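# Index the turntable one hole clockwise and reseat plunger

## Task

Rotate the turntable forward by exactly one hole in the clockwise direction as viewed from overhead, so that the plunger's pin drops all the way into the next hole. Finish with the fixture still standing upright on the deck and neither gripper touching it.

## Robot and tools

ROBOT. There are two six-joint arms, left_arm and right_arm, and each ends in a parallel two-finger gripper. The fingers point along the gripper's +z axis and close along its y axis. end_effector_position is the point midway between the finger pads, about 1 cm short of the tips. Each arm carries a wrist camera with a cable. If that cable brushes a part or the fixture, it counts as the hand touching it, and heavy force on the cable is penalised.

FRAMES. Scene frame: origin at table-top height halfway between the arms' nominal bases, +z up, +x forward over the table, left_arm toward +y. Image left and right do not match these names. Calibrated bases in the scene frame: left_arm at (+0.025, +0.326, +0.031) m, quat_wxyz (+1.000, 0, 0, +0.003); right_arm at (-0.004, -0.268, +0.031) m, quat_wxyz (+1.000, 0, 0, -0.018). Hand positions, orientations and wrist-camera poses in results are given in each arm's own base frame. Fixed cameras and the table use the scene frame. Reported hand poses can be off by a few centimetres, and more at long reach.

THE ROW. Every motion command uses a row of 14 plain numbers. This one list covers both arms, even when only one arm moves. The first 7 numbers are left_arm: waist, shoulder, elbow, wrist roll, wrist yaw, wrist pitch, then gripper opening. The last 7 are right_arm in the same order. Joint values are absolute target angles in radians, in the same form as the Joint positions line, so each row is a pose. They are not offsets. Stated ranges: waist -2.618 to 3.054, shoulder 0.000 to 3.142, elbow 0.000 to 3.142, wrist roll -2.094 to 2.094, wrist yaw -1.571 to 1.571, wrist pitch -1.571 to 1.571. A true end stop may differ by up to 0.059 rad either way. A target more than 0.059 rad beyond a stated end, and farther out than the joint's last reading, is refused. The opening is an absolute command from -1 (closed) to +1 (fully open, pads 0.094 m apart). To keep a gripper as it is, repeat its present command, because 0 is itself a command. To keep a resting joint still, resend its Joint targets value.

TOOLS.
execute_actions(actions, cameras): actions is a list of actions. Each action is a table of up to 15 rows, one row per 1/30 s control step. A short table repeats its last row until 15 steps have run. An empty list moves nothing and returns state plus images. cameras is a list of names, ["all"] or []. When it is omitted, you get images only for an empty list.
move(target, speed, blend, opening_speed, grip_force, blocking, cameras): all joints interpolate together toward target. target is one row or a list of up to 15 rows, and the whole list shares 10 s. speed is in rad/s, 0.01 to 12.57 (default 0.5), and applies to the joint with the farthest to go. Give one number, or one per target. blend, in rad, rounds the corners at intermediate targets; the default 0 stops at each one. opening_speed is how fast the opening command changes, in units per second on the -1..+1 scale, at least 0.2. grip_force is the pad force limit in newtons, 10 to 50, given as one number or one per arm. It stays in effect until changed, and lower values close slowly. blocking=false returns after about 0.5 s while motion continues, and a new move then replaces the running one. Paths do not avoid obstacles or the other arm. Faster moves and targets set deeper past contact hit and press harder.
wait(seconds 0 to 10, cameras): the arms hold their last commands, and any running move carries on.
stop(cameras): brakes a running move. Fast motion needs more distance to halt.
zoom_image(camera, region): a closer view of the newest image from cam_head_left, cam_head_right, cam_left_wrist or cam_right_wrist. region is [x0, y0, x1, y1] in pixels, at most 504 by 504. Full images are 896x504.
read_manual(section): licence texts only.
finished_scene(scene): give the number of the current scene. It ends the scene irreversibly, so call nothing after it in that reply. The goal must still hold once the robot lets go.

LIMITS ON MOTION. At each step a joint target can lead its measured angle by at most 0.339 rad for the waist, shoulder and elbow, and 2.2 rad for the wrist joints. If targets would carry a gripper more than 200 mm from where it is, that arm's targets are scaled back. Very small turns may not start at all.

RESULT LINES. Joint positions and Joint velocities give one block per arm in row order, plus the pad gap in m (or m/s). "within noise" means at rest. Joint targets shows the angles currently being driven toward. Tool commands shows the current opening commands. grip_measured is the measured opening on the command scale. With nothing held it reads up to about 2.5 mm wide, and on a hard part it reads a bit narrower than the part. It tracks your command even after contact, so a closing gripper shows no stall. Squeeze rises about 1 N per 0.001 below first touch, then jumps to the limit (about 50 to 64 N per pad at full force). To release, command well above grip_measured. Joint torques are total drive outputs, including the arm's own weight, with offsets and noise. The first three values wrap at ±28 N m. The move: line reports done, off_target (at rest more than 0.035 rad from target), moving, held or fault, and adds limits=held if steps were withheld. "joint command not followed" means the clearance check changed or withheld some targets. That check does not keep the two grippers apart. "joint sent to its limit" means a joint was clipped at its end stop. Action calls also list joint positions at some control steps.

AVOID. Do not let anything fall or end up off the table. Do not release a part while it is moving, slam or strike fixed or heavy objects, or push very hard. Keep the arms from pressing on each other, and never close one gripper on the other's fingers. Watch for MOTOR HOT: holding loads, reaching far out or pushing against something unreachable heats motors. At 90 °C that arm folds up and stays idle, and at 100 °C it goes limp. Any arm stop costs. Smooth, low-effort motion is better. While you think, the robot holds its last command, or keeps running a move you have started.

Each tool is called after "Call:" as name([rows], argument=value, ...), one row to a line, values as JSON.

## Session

Call:
execute_actions(actions=[])

Call:
zoom_image(camera="cam_head_left", region=[380, 260, 500, 370])

Nothing of this call was run. Scene 2 begins with your next reply.

Nothing of this call was run. Scene 2 begins with your next reply.

Call:
execute_actions(actions=[], cameras=["cam_head_left"])

Call:
zoom_image(camera="cam_head_left", region=[380, 260, 500, 370])

Scene clock: 0.00 s.
left_arm: end_effector_position=(+0.3810, +0.0007, +0.1415) grip_measured=+1.000 end_effector_quat_wxyz=(+0.682, -0.014, +0.730, +0.047) | right_arm: end_effector_position=(+0.3601, -0.0484, +0.1412) grip_measured=+1.000 end_effector_quat_wxyz=(+0.679, +0.114, +0.720, -0.089)
Joint names: [waist, shoulder, elbow, wrist roll, wrist yaw, wrist pitch]
Joint positions: left_arm=[-0.079 1.56 0.222 0.039 -0.166 1.272 0.094] | right_arm=[0.009 1.506 0.165 0.047 0.296 1.275 0.094]
Joint velocities: within noise
Joint torques (N m): no reading
Heat: left arm: 29 °C; right arm: 28 °C.
Joint targets: left_arm=[-0.079 1.557 0.226 0.038 -0.166 1.267] | right_arm=[0.009 1.502 0.170 0.046 0.296 1.269]
Tool commands: left_gripper/opening=+1.0 right_gripper/opening=+1.0
Images, in order (width x height): cam_head_left 896x504.

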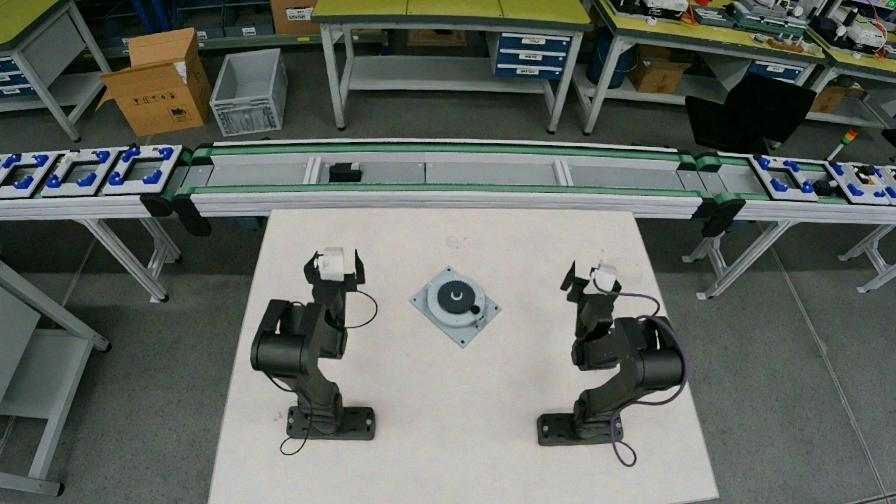

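Scaled by 4.200 from the camera's 896x504 image, which has a finer 1280x720 frame.

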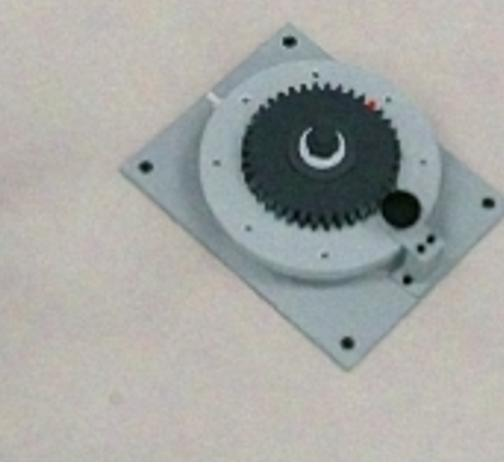

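Call:
move([
  [-0.45,2.0,1.8,-0.7,0,-1.3,0.6,0.706,1.564,0.102,0,0,1.112,0.7],
  [-0.737,2.295,2.189,-0.95,0,-1.474,0.4,0.706,1.564,0.102,0,0,1.112,0.7],
], speed=0.9, blend=0.2, cameras=["cam_head_left","cam_left_wrist","cam_right_wrist"])

Scene clock: 18.60 s.
left_arm: end_effector_position=(+0.3257, -0.2982, +0.1009) grip_measured=+0.401 end_effector_quat_wxyz=(-0.002, -0.099, +0.995, -0.003) | right_arm: end_effector_position=(+0.2642, +0.2206, +0.0691) grip_measured=+0.702 end_effector_quat_wxyz=(+0.551, -0.271, +0.763, +0.200)
Joint names: [waist, shoulder, elbow, wrist roll, wrist yaw, wrist pitch]
Joint positions: left_arm=[-0.741 2.276 2.162 -0.939 0.006 -1.455 0.066] | right_arm=[0.697 1.551 0.11 0.008 0.008 1.124 0.08]
Joint torques (N m): left_arm=[0.31 -11.26 7.24 -0.11 -0.06 0.18] | right_arm=[0.83 -2.96 4.36 -0.07 -0.09 1.66]
Heat: left arm: 29 °C; right arm: 32 °C.
Joint targets: left_arm=[-0.737 2.295 2.189 -0.950 0.000 -1.474] | right_arm=[0.706 1.564 0.102 0.000 0.000 1.112]
move: done; blend cut to 0.1945 rad at target 1
Images, in order (width x height): cam_head_left 896x504, cam_left_wrist 896x504, cam_right_wrist 896x504.

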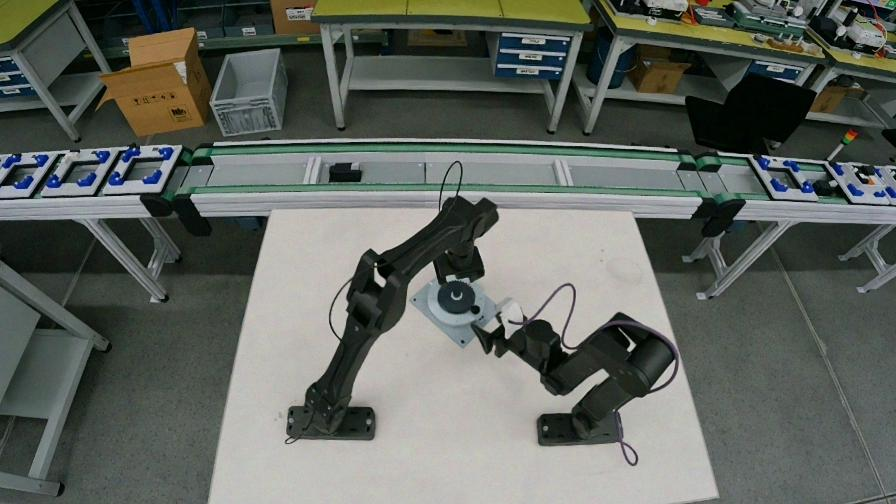

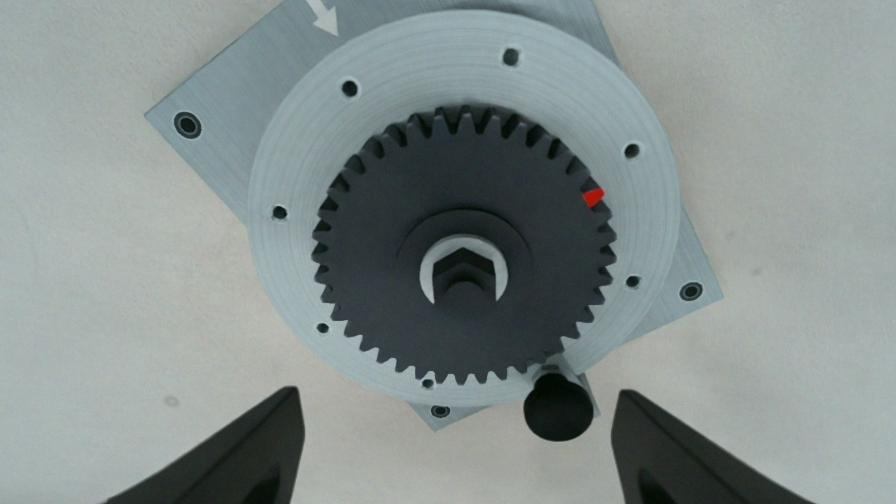

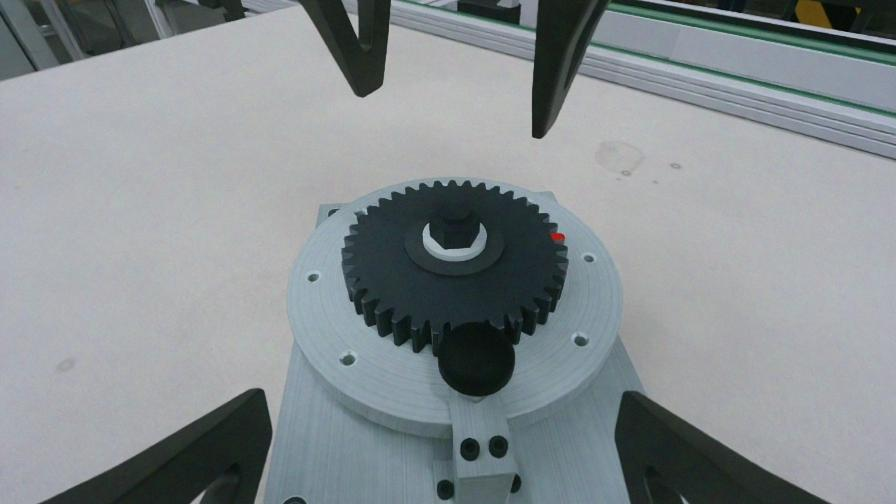

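Call:
move([
  [-0.735,2.325,1.979,-0.95,0,-1.241,0.0,0.664,1.79,0.22,0,0,1.22,0.8],
  [-0.735,2.325,1.979,-0.95,0,-1.241,0.0,0.664,1.985,0.324,0,0,1.312,0.8],
], speed=0.4, blend=0.05, cameras=["cam_left_wrist","cam_right_wrist"])

Scene clock: 40.67 s.
left_arm: end_effector_position=(+0.3313, -0.3033, +0.0467) grip_measured=+0.001 end_effector_quat_wxyz=(-0.001, -0.099, +0.995, -0.004) | right_arm: end_effector_position=(+0.3104, +0.2472, +0.0257) grip_measured=+0.798 end_effector_quat_wxyz=(+0.538, -0.267, +0.777, +0.188)
Joint names: [waist, shoulder, elbow, wrist roll, wrist yaw, wrist pitch]
Joint positions: left_arm=[-0.741 2.303 1.993 -0.939 0.006 -1.256 0.047] | right_arm=[0.673 1.964 0.316 0.007 0.006 1.291 0.084]
Joint torques (N m): left_arm=[0.46 -11.28 4.14 -0.12 -0.06 0.57] | right_arm=[-0.98 -5.14 4.52 -0.05 -0.08 1.94]
Heat: left arm: 33 °C; right arm: 32 °C.
Joint targets: left_arm=[-0.735 2.325 1.979 -0.950 0.000 -1.241] | right_arm=[0.664 1.985 0.324 0.000 0.000 1.312]
move: done
Images, in order (width x height): cam_left_wrist 896x504, cam_right_wrist 896x504.

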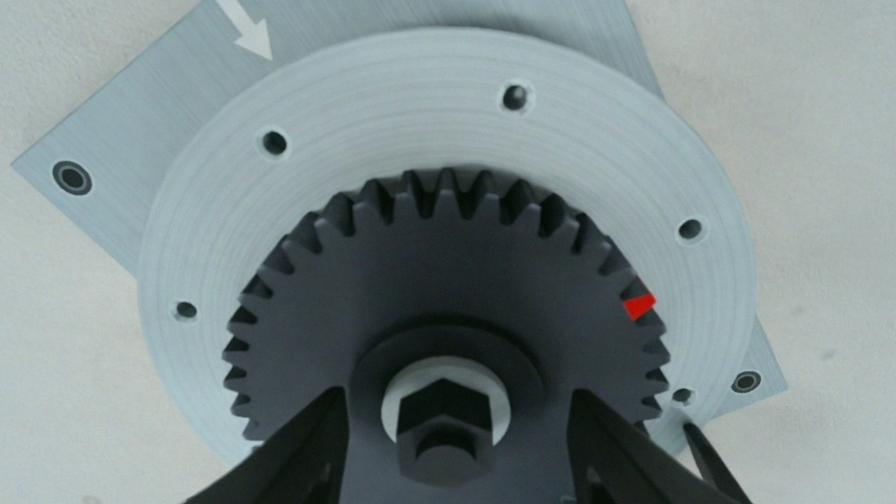

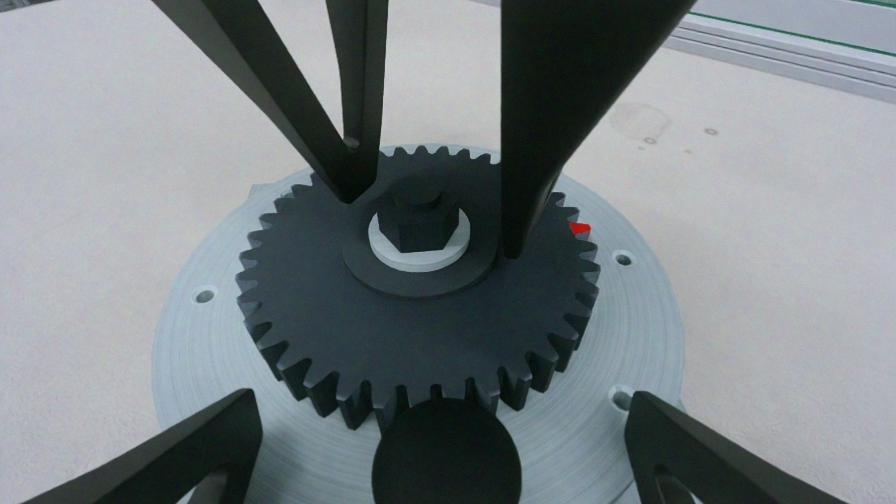

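Call:
move([
  [-0.735,2.325,1.965,-0.95,0,-1.225,0.0,0.664,1.985,0.324,0,0,1.312,0.8],
  [-0.735,2.325,1.965,-0.95,0,-1.225,-0.8,0.664,1.985,0.324,0,0,1.312,-0.62],
], speed=0.2, opening_speed=0.9, cameras=["cam_left_wrist","cam_right_wrist"])

Scene clock: 51.90 s.
left_arm: end_effector_position=(+0.3341, -0.3006, +0.0440) grip_measured=-0.624 end_effector_quat_wxyz=(+0.005, -0.102, +0.995, -0.001) | right_arm: end_effector_position=(+0.3072, +0.2514, +0.0261) grip_measured=-0.273 end_effector_quat_wxyz=(+0.535, -0.276, +0.773, +0.198)
Joint names: [waist, shoulder, elbow, wrist roll, wrist yaw, wrist pitch]
Joint positions: left_arm=[-0.737 2.301 1.979 -0.942 -0.005 -1.24 0.018] | right_arm=[0.673 1.964 0.316 0.002 -0.023 1.293 0.034]
Joint torques (N m): left_arm=[0.1 -11.08 4.15 -0.06 0.03 0.61] | right_arm=[-0.95 -5.07 4.52 0.01 0.21 1.92]
Heat: left arm: 33 °C; right arm: 34 °C.
Joint targets: left_arm=[-0.735 2.325 1.965 -0.950 0.000 -1.225] | right_arm=[0.664 1.985 0.324 0.000 0.000 1.312]
move: done
Images, in order (width x height): cam_left_wrist 896x504, cam_right_wrist 896x504.

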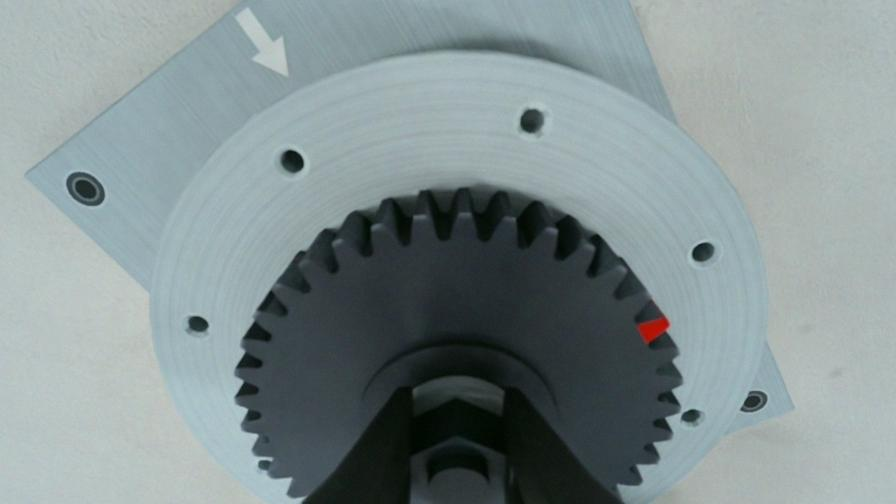

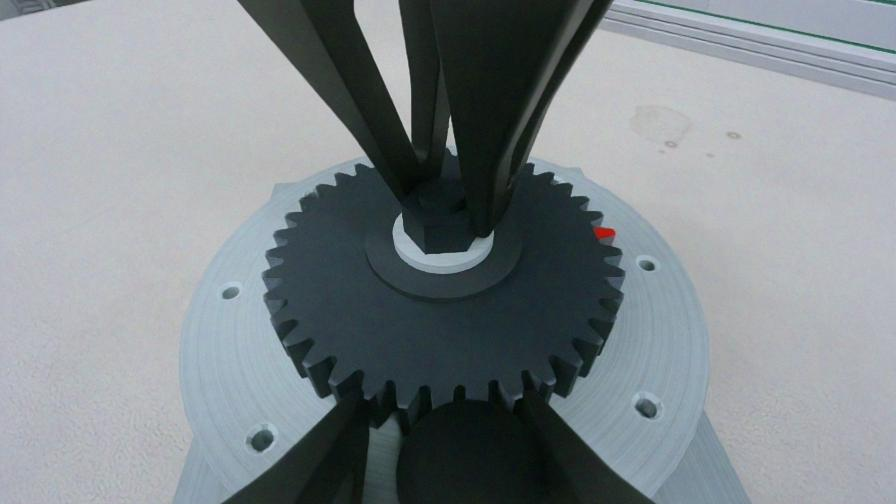

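Call:
move(target=[-0.735,2.325,1.965,-0.95,0,-1.225,-0.8,0.645,1.985,0.324,0,0,1.312,-0.62], speed=0.1, cameras=["cam_right_wrist"])

Scene clock: 59.93 s.
left_arm: end_effector_position=(+0.3341, -0.3006, +0.0440) grip_measured=-0.624 end_effector_quat_wxyz=(+0.005, -0.102, +0.995, -0.001) | right_arm: end_effector_position=(+0.3078, +0.2507, +0.0263) grip_measured=-0.278 end_effector_quat_wxyz=(+0.534, -0.277, +0.773, +0.201)
Joint names: [waist, shoulder, elbow, wrist roll, wrist yaw, wrist pitch]
Joint positions: left_arm=[-0.737 2.301 1.979 -0.942 -0.005 -1.24 0.018] | right_arm=[0.664 1.964 0.316 0.002 -0.038 1.293 0.034]
Joint torques (N m): left_arm=[0.09 -11.08 4.18 -0.07 0.04 0.61] | right_arm=[-1.85 -5.15 4.55 -0.02 0.36 1.93]
Heat: left arm: 32 °C; right arm: 34 °C.
Joint targets: left_arm=[-0.735 2.325 1.965 -0.950 0.000 -1.225] | right_arm=[0.645 1.985 0.324 0.000 0.000 1.312]
move: off_target (right_arm); right_arm: the wrist yaw is farthest, 0.038 rad from its target
Images, in order (width x height): cam_right_wrist 896x504.

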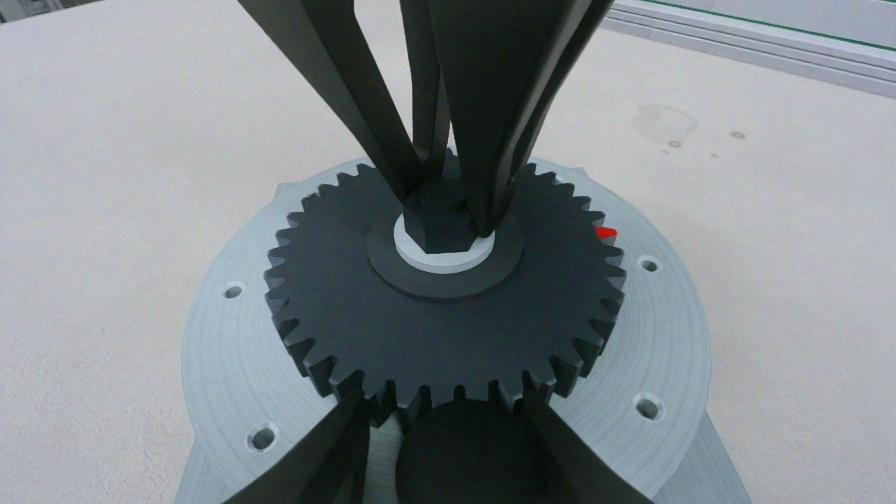

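Call:
zoom_image(camera="cam_right_wrist", region=[250, 350, 650, 504])

Scaled by 1.260 from the camera's 896x504 image, which has a finer 1280x720 frame.

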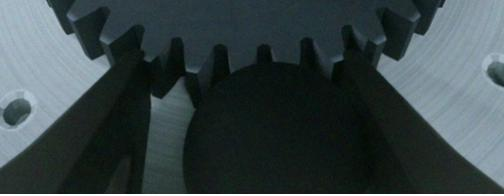

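Call:
move([
  [-0.735,2.325,1.965,-0.95,0,-1.225,-0.8,0.645,1.985,0.324,0,0,1.312,0.4],
  [-0.735,2.325,1.965,-0.95,0,-1.225,-0.8,0.664,1.952,0.300,0,0,1.302,0.4],
], speed=0.2, cameras=["cam_right_wrist"])

Scene clock: 80.20 s.
left_arm: end_effector_position=(+0.3341, -0.3006, +0.0440) grip_measured=-0.624 end_effector_quat_wxyz=(+0.005, -0.102, +0.995, -0.001) | right_arm: end_effector_position=(+0.3117, +0.2432, +0.0254) grip_measured=+0.398 end_effector_quat_wxyz=(+0.538, -0.267, +0.777, +0.189)
Joint names: [waist, shoulder, elbow, wrist roll, wrist yaw, wrist pitch]
Joint positions: left_arm=[-0.737 2.301 1.979 -0.942 -0.005 -1.24 0.018] | right_arm=[0.654 1.964 0.31 0.002 -0.013 1.296 0.066]
Joint torques (N m): left_arm=[0.16 -11.11 4.12 -0.07 0.04 0.61] | right_arm=[0.95 -7.6 2.78 0.01 0.11 1.8]
Heat: left arm: 32 °C; right arm: 36 °C.
Joint targets: left_arm=[-0.735 2.325 1.965 -0.950 0.000 -1.225] | right_arm=[0.664 1.952 0.300 0.000 0.000 1.302]
move: done
Images, in order (width x height): cam_right_wrist 896x504.

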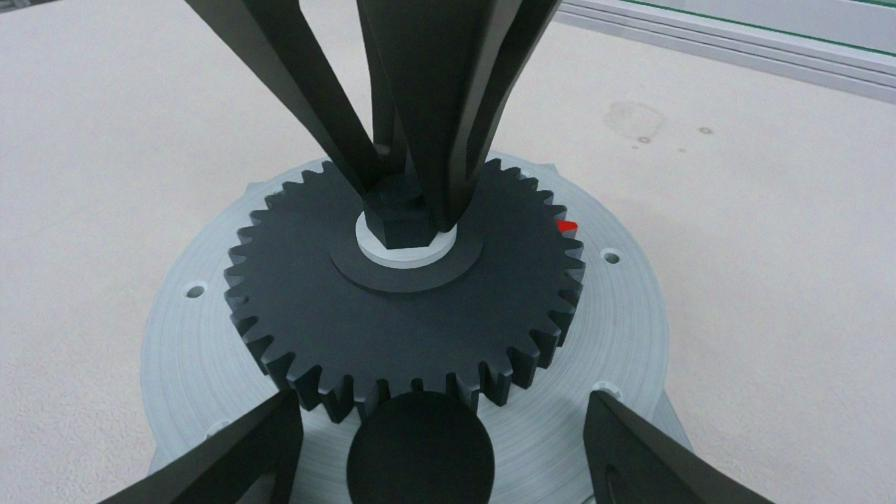

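Call:
move([
  [-0.735,2.325,1.965,-0.95,0,-1.225,-0.8,0.677,1.93,0.288,0,0,1.295,0.4],
], speed=0.15, cameras=["cam_right_wrist"])

Scene clock: 89.40 s.
left_arm: end_effector_position=(+0.3341, -0.3006, +0.0440) grip_measured=-0.624 end_effector_quat_wxyz=(+0.005, -0.102, +0.995, -0.001) | right_arm: end_effector_position=(+0.3058, +0.2448, +0.0256) grip_measured=+0.398 end_effector_quat_wxyz=(+0.536, -0.272, +0.776, +0.191)
Joint names: [waist, shoulder, elbow, wrist roll, wrist yaw, wrist pitch]
Joint positions: left_arm=[-0.737 2.301 1.979 -0.942 -0.005 -1.24 0.018] | right_arm=[0.668 1.956 0.296 0.002 -0.011 1.3 0.066]
Joint torques (N m): left_arm=[0.1 -11.11 4.14 -0.07 0.04 0.59] | right_arm=[0.77 -8.54 2.96 -0.01 0.08 1.71]
Heat: left arm: 32 °C; right arm: 36 °C.
Joint targets: left_arm=[-0.735 2.325 1.965 -0.950 0.000 -1.225] | right_arm=[0.677 1.930 0.288 0.000 0.000 1.295]
move: done
Images, in order (width x height): cam_right_wrist 896x504.

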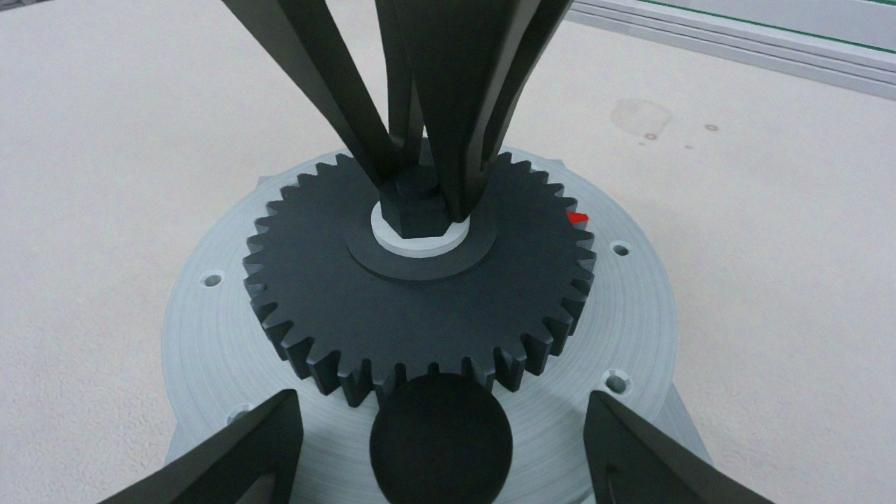

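Call:
move([
  [-0.735,2.325,1.965,-0.95,0,-1.225,-0.8,0.680,1.93,0.288,0,0,1.295,-0.62],
], opening_speed=0.7, cameras=["cam_right_wrist"])

Scene clock: 95.43 s.
left_arm: end_effector_position=(+0.3341, -0.3006, +0.0440) grip_measured=-0.624 end_effector_quat_wxyz=(+0.005, -0.102, +0.995, -0.001) | right_arm: end_effector_position=(+0.3061, +0.2444, +0.0256) grip_measured=-0.473 end_effector_quat_wxyz=(+0.536, -0.271, +0.776, +0.190)
Joint names: [waist, shoulder, elbow, wrist roll, wrist yaw, wrist pitch]
Joint positions: left_arm=[-0.737 2.301 1.979 -0.942 -0.005 -1.24 0.018] | right_arm=[0.668 1.956 0.296 0.002 -0.008 1.3 0.025]
Joint torques (N m): left_arm=[0.1 -11.08 4.14 -0.07 0.03 0.61] | right_arm=[1.11 -8.59 2.93 -0.01 0.06 1.7]
Heat: left arm: 32 °C; right arm: 36 °C.
Joint targets: left_arm=[-0.735 2.325 1.965 -0.950 0.000 -1.225] | right_arm=[0.680 1.930 0.288 0.000 0.000 1.295]
move: done
Images, in order (width x height): cam_right_wrist 896x504.

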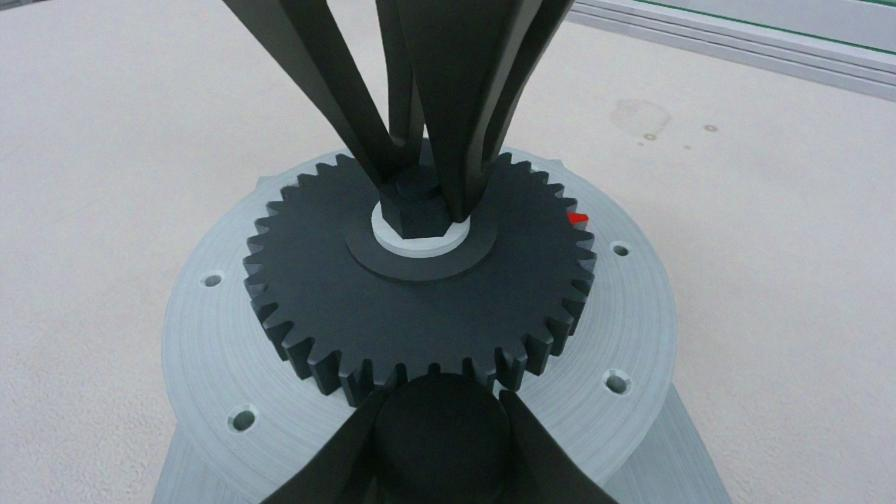

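Call:
move([
  [-0.735,2.325,1.965,-0.95,0,-1.225,-0.8,0.680,1.70,0.33,0,0,1.44,-0.62],
  [-0.735,2.325,1.965,-0.15,0,-1.225,-0.8,0.680,1.70,0.33,0,0,1.44,-0.62],
], speed=[0.2,0.4], blend=0.02, cameras=["cam_left_wrist","cam_right_wrist"])

Scene clock: 111.63 s.
left_arm: end_effector_position=(+0.3324, -0.3057, +0.0440) grip_measured=-0.624 end_effector_quat_wxyz=(+0.005, +0.283, +0.959, -0.008) | right_arm: end_effector_position=(+0.3034, +0.2423, +0.0359) grip_measured=-0.473 end_effector_quat_wxyz=(+0.521, -0.274, +0.787, +0.185)
Joint names: [waist, shoulder, elbow, wrist roll, wrist yaw, wrist pitch]
Joint positions: left_arm=[-0.742 2.301 1.979 -0.168 0.01 -1.231 0.018] | right_arm=[0.668 1.816 0.3 0.002 -0.008 1.118 0.025]
Joint torques (N m): left_arm=[0.51 -11.15 4.16 0.2 -0.1 0.52] | right_arm=[1.13 -15.43 7.49 0 0.07 4.66]
Heat: left arm: 32 °C; right arm: 42 °C.
Joint targets: left_arm=[-0.735 2.325 1.965 -0.150 0.000 -1.225] | right_arm=[0.680 1.700 0.330 0.000 0.000 1.440]
move: off_target (right_arm); right_arm: the wrist pitch is farthest, 0.322 rad from its target
Images, in order (width x height): cam_left_wrist 896x504, cam_right_wrist 896x504.

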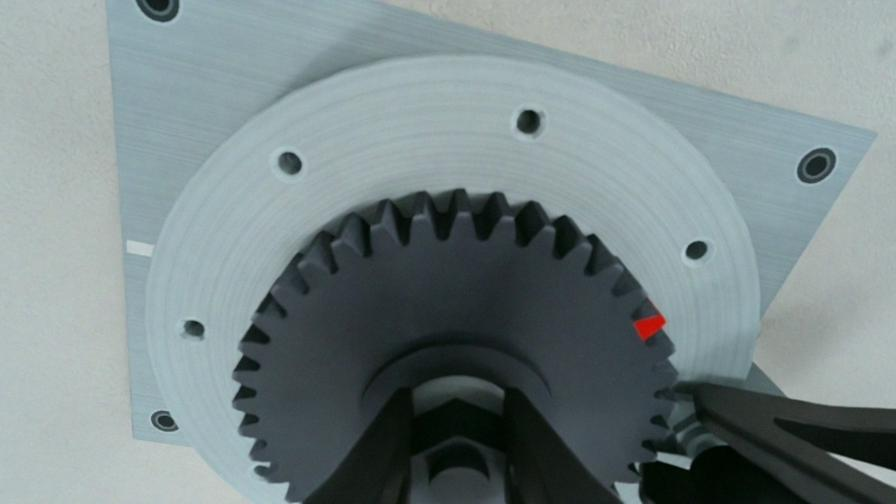

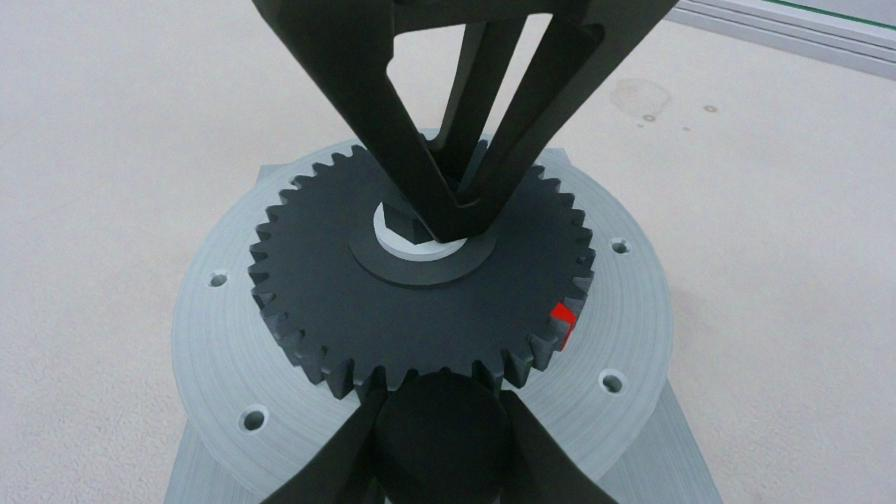

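Call:
move(target=[-0.735,2.325,1.965,-0.14,0,-1.225,-0.8,0.675,1.965,0.305,0,0,1.32,-0.62], speed=0.2, cameras=["cam_right_wrist"])

Scene clock: 118.47 s.
left_arm: end_effector_position=(+0.3331, -0.3051, +0.0440) grip_measured=-0.624 end_effector_quat_wxyz=(+0.007, +0.288, +0.958, -0.006) | right_arm: end_effector_position=(+0.3043, +0.2430, +0.0261) grip_measured=-0.473 end_effector_quat_wxyz=(+0.535, -0.271, +0.778, +0.190)
Joint names: [waist, shoulder, elbow, wrist roll, wrist yaw, wrist pitch]
Joint positions: left_arm=[-0.742 2.301 1.979 -0.158 0.005 -1.231 0.018] | right_arm=[0.668 1.942 0.288 0.002 -0.008 1.29 0.025]
Joint torques (N m): left_arm=[0.51 -11.11 4.19 0.22 -0.04 0.51] | right_arm=[0.61 -4.77 5.3 -0.01 0.06 2.04]
Heat: left arm: 32 °C; right arm: 51 °C.
Joint targets: left_arm=[-0.735 2.325 1.965 -0.140 0.000 -1.225] | right_arm=[0.675 1.965 0.305 0.000 0.000 1.320]
move: done
Images, in order (width x height): cam_right_wrist 896x504.

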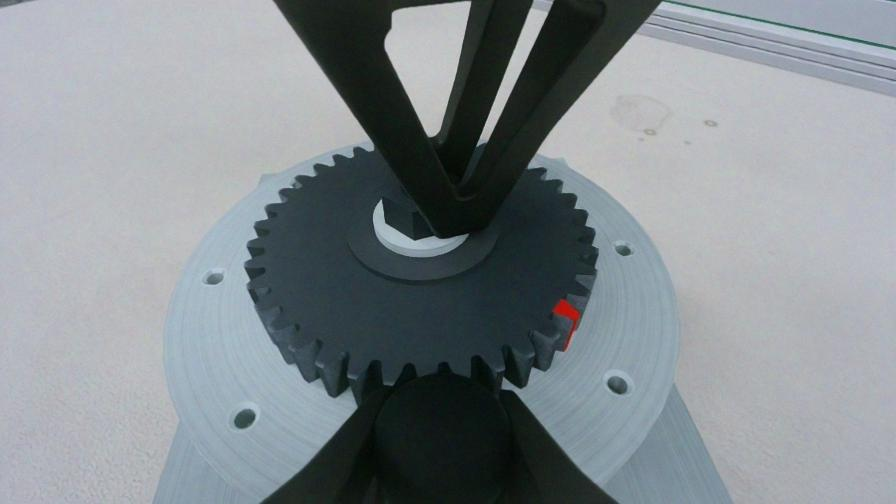

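Call:
move([
  [-0.735,2.325,1.965,-0.155,0,-1.225,0.0,0.675,1.965,0.305,0,0,1.32,0.6],
  [-0.737,2.28,2.16,-0.2,0,-1.45,0.2,0.675,1.564,0.102,0,0,1.112,0.6],
], speed=0.5, cameras=["cam_right_wrist","cam_left_wrist"])

Call:
zoom_image(camera="cam_right_wrist", region=[280, 130, 680, 460])

Scene clock: 127.87 s.
left_arm: end_effector_position=(+0.3242, -0.2973, +0.0823) grip_measured=+0.198 end_effector_quat_wxyz=(-0.016, +0.273, +0.962, +0.004) | right_arm: end_effector_position=(+0.2672, +0.2137, +0.0586) grip_measured=+0.598 end_effector_quat_wxyz=(+0.540, -0.270, +0.774, +0.191)
Joint names: [waist, shoulder, elbow, wrist roll, wrist yaw, wrist pitch]
Joint positions: left_arm=[-0.742 2.304 2.135 -0.19 0.006 -1.434 0.056] | right_arm=[0.668 1.583 0.109 0.002 -0.008 1.123 0.075]
Joint torques (N m): left_arm=[0.36 -15.5 7.12 -0.11 -0.05 0.14] | right_arm=[0.65 -5.53 4.19 0.01 0.07 1.65]
Heat: left arm: 33 °C; right arm: 45 °C.
Joint targets: left_arm=[-0.737 2.280 2.160 -0.200 0.000 -1.450] | right_arm=[0.675 1.564 0.102 0.000 0.000 1.112]
move: done
Images, in order (width x height): cam_left_wrist 896x504, cam_right_wrist 896x504.

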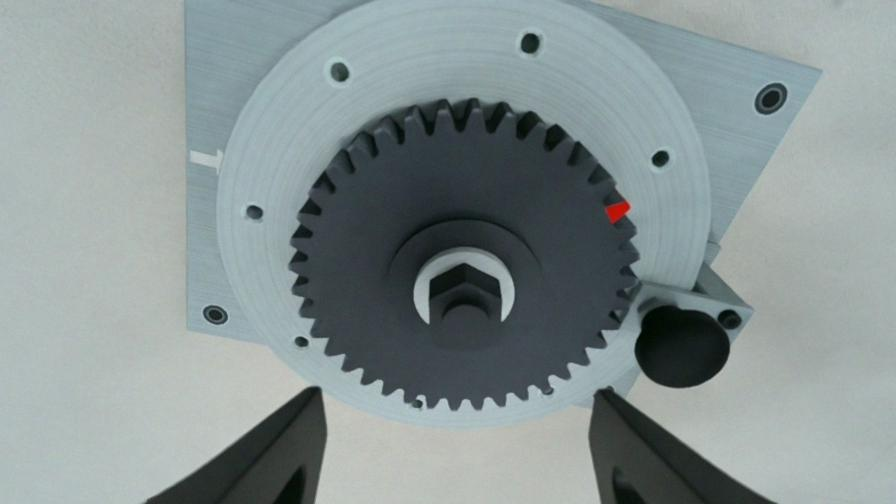

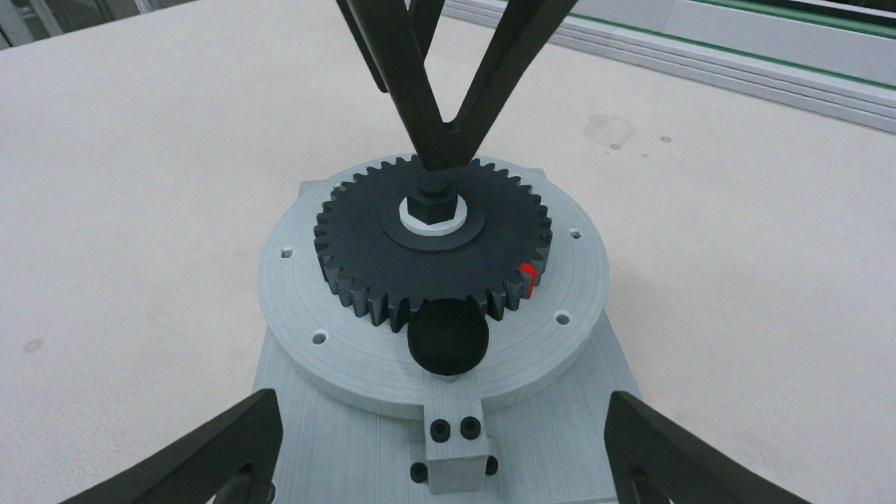

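Scaled by 1.260 from the camera's 896x504 image, which has a finer 1280x720 frame.

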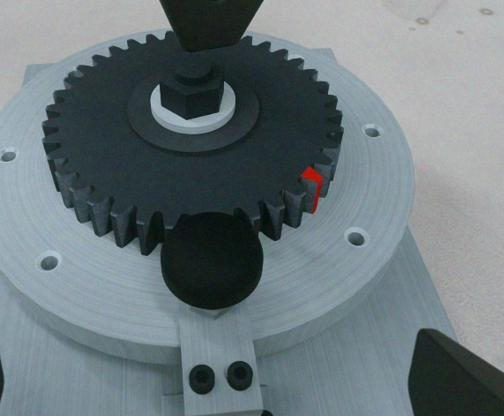

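Call:
finished_scene(scene=2)

The scene is finished: the task was done.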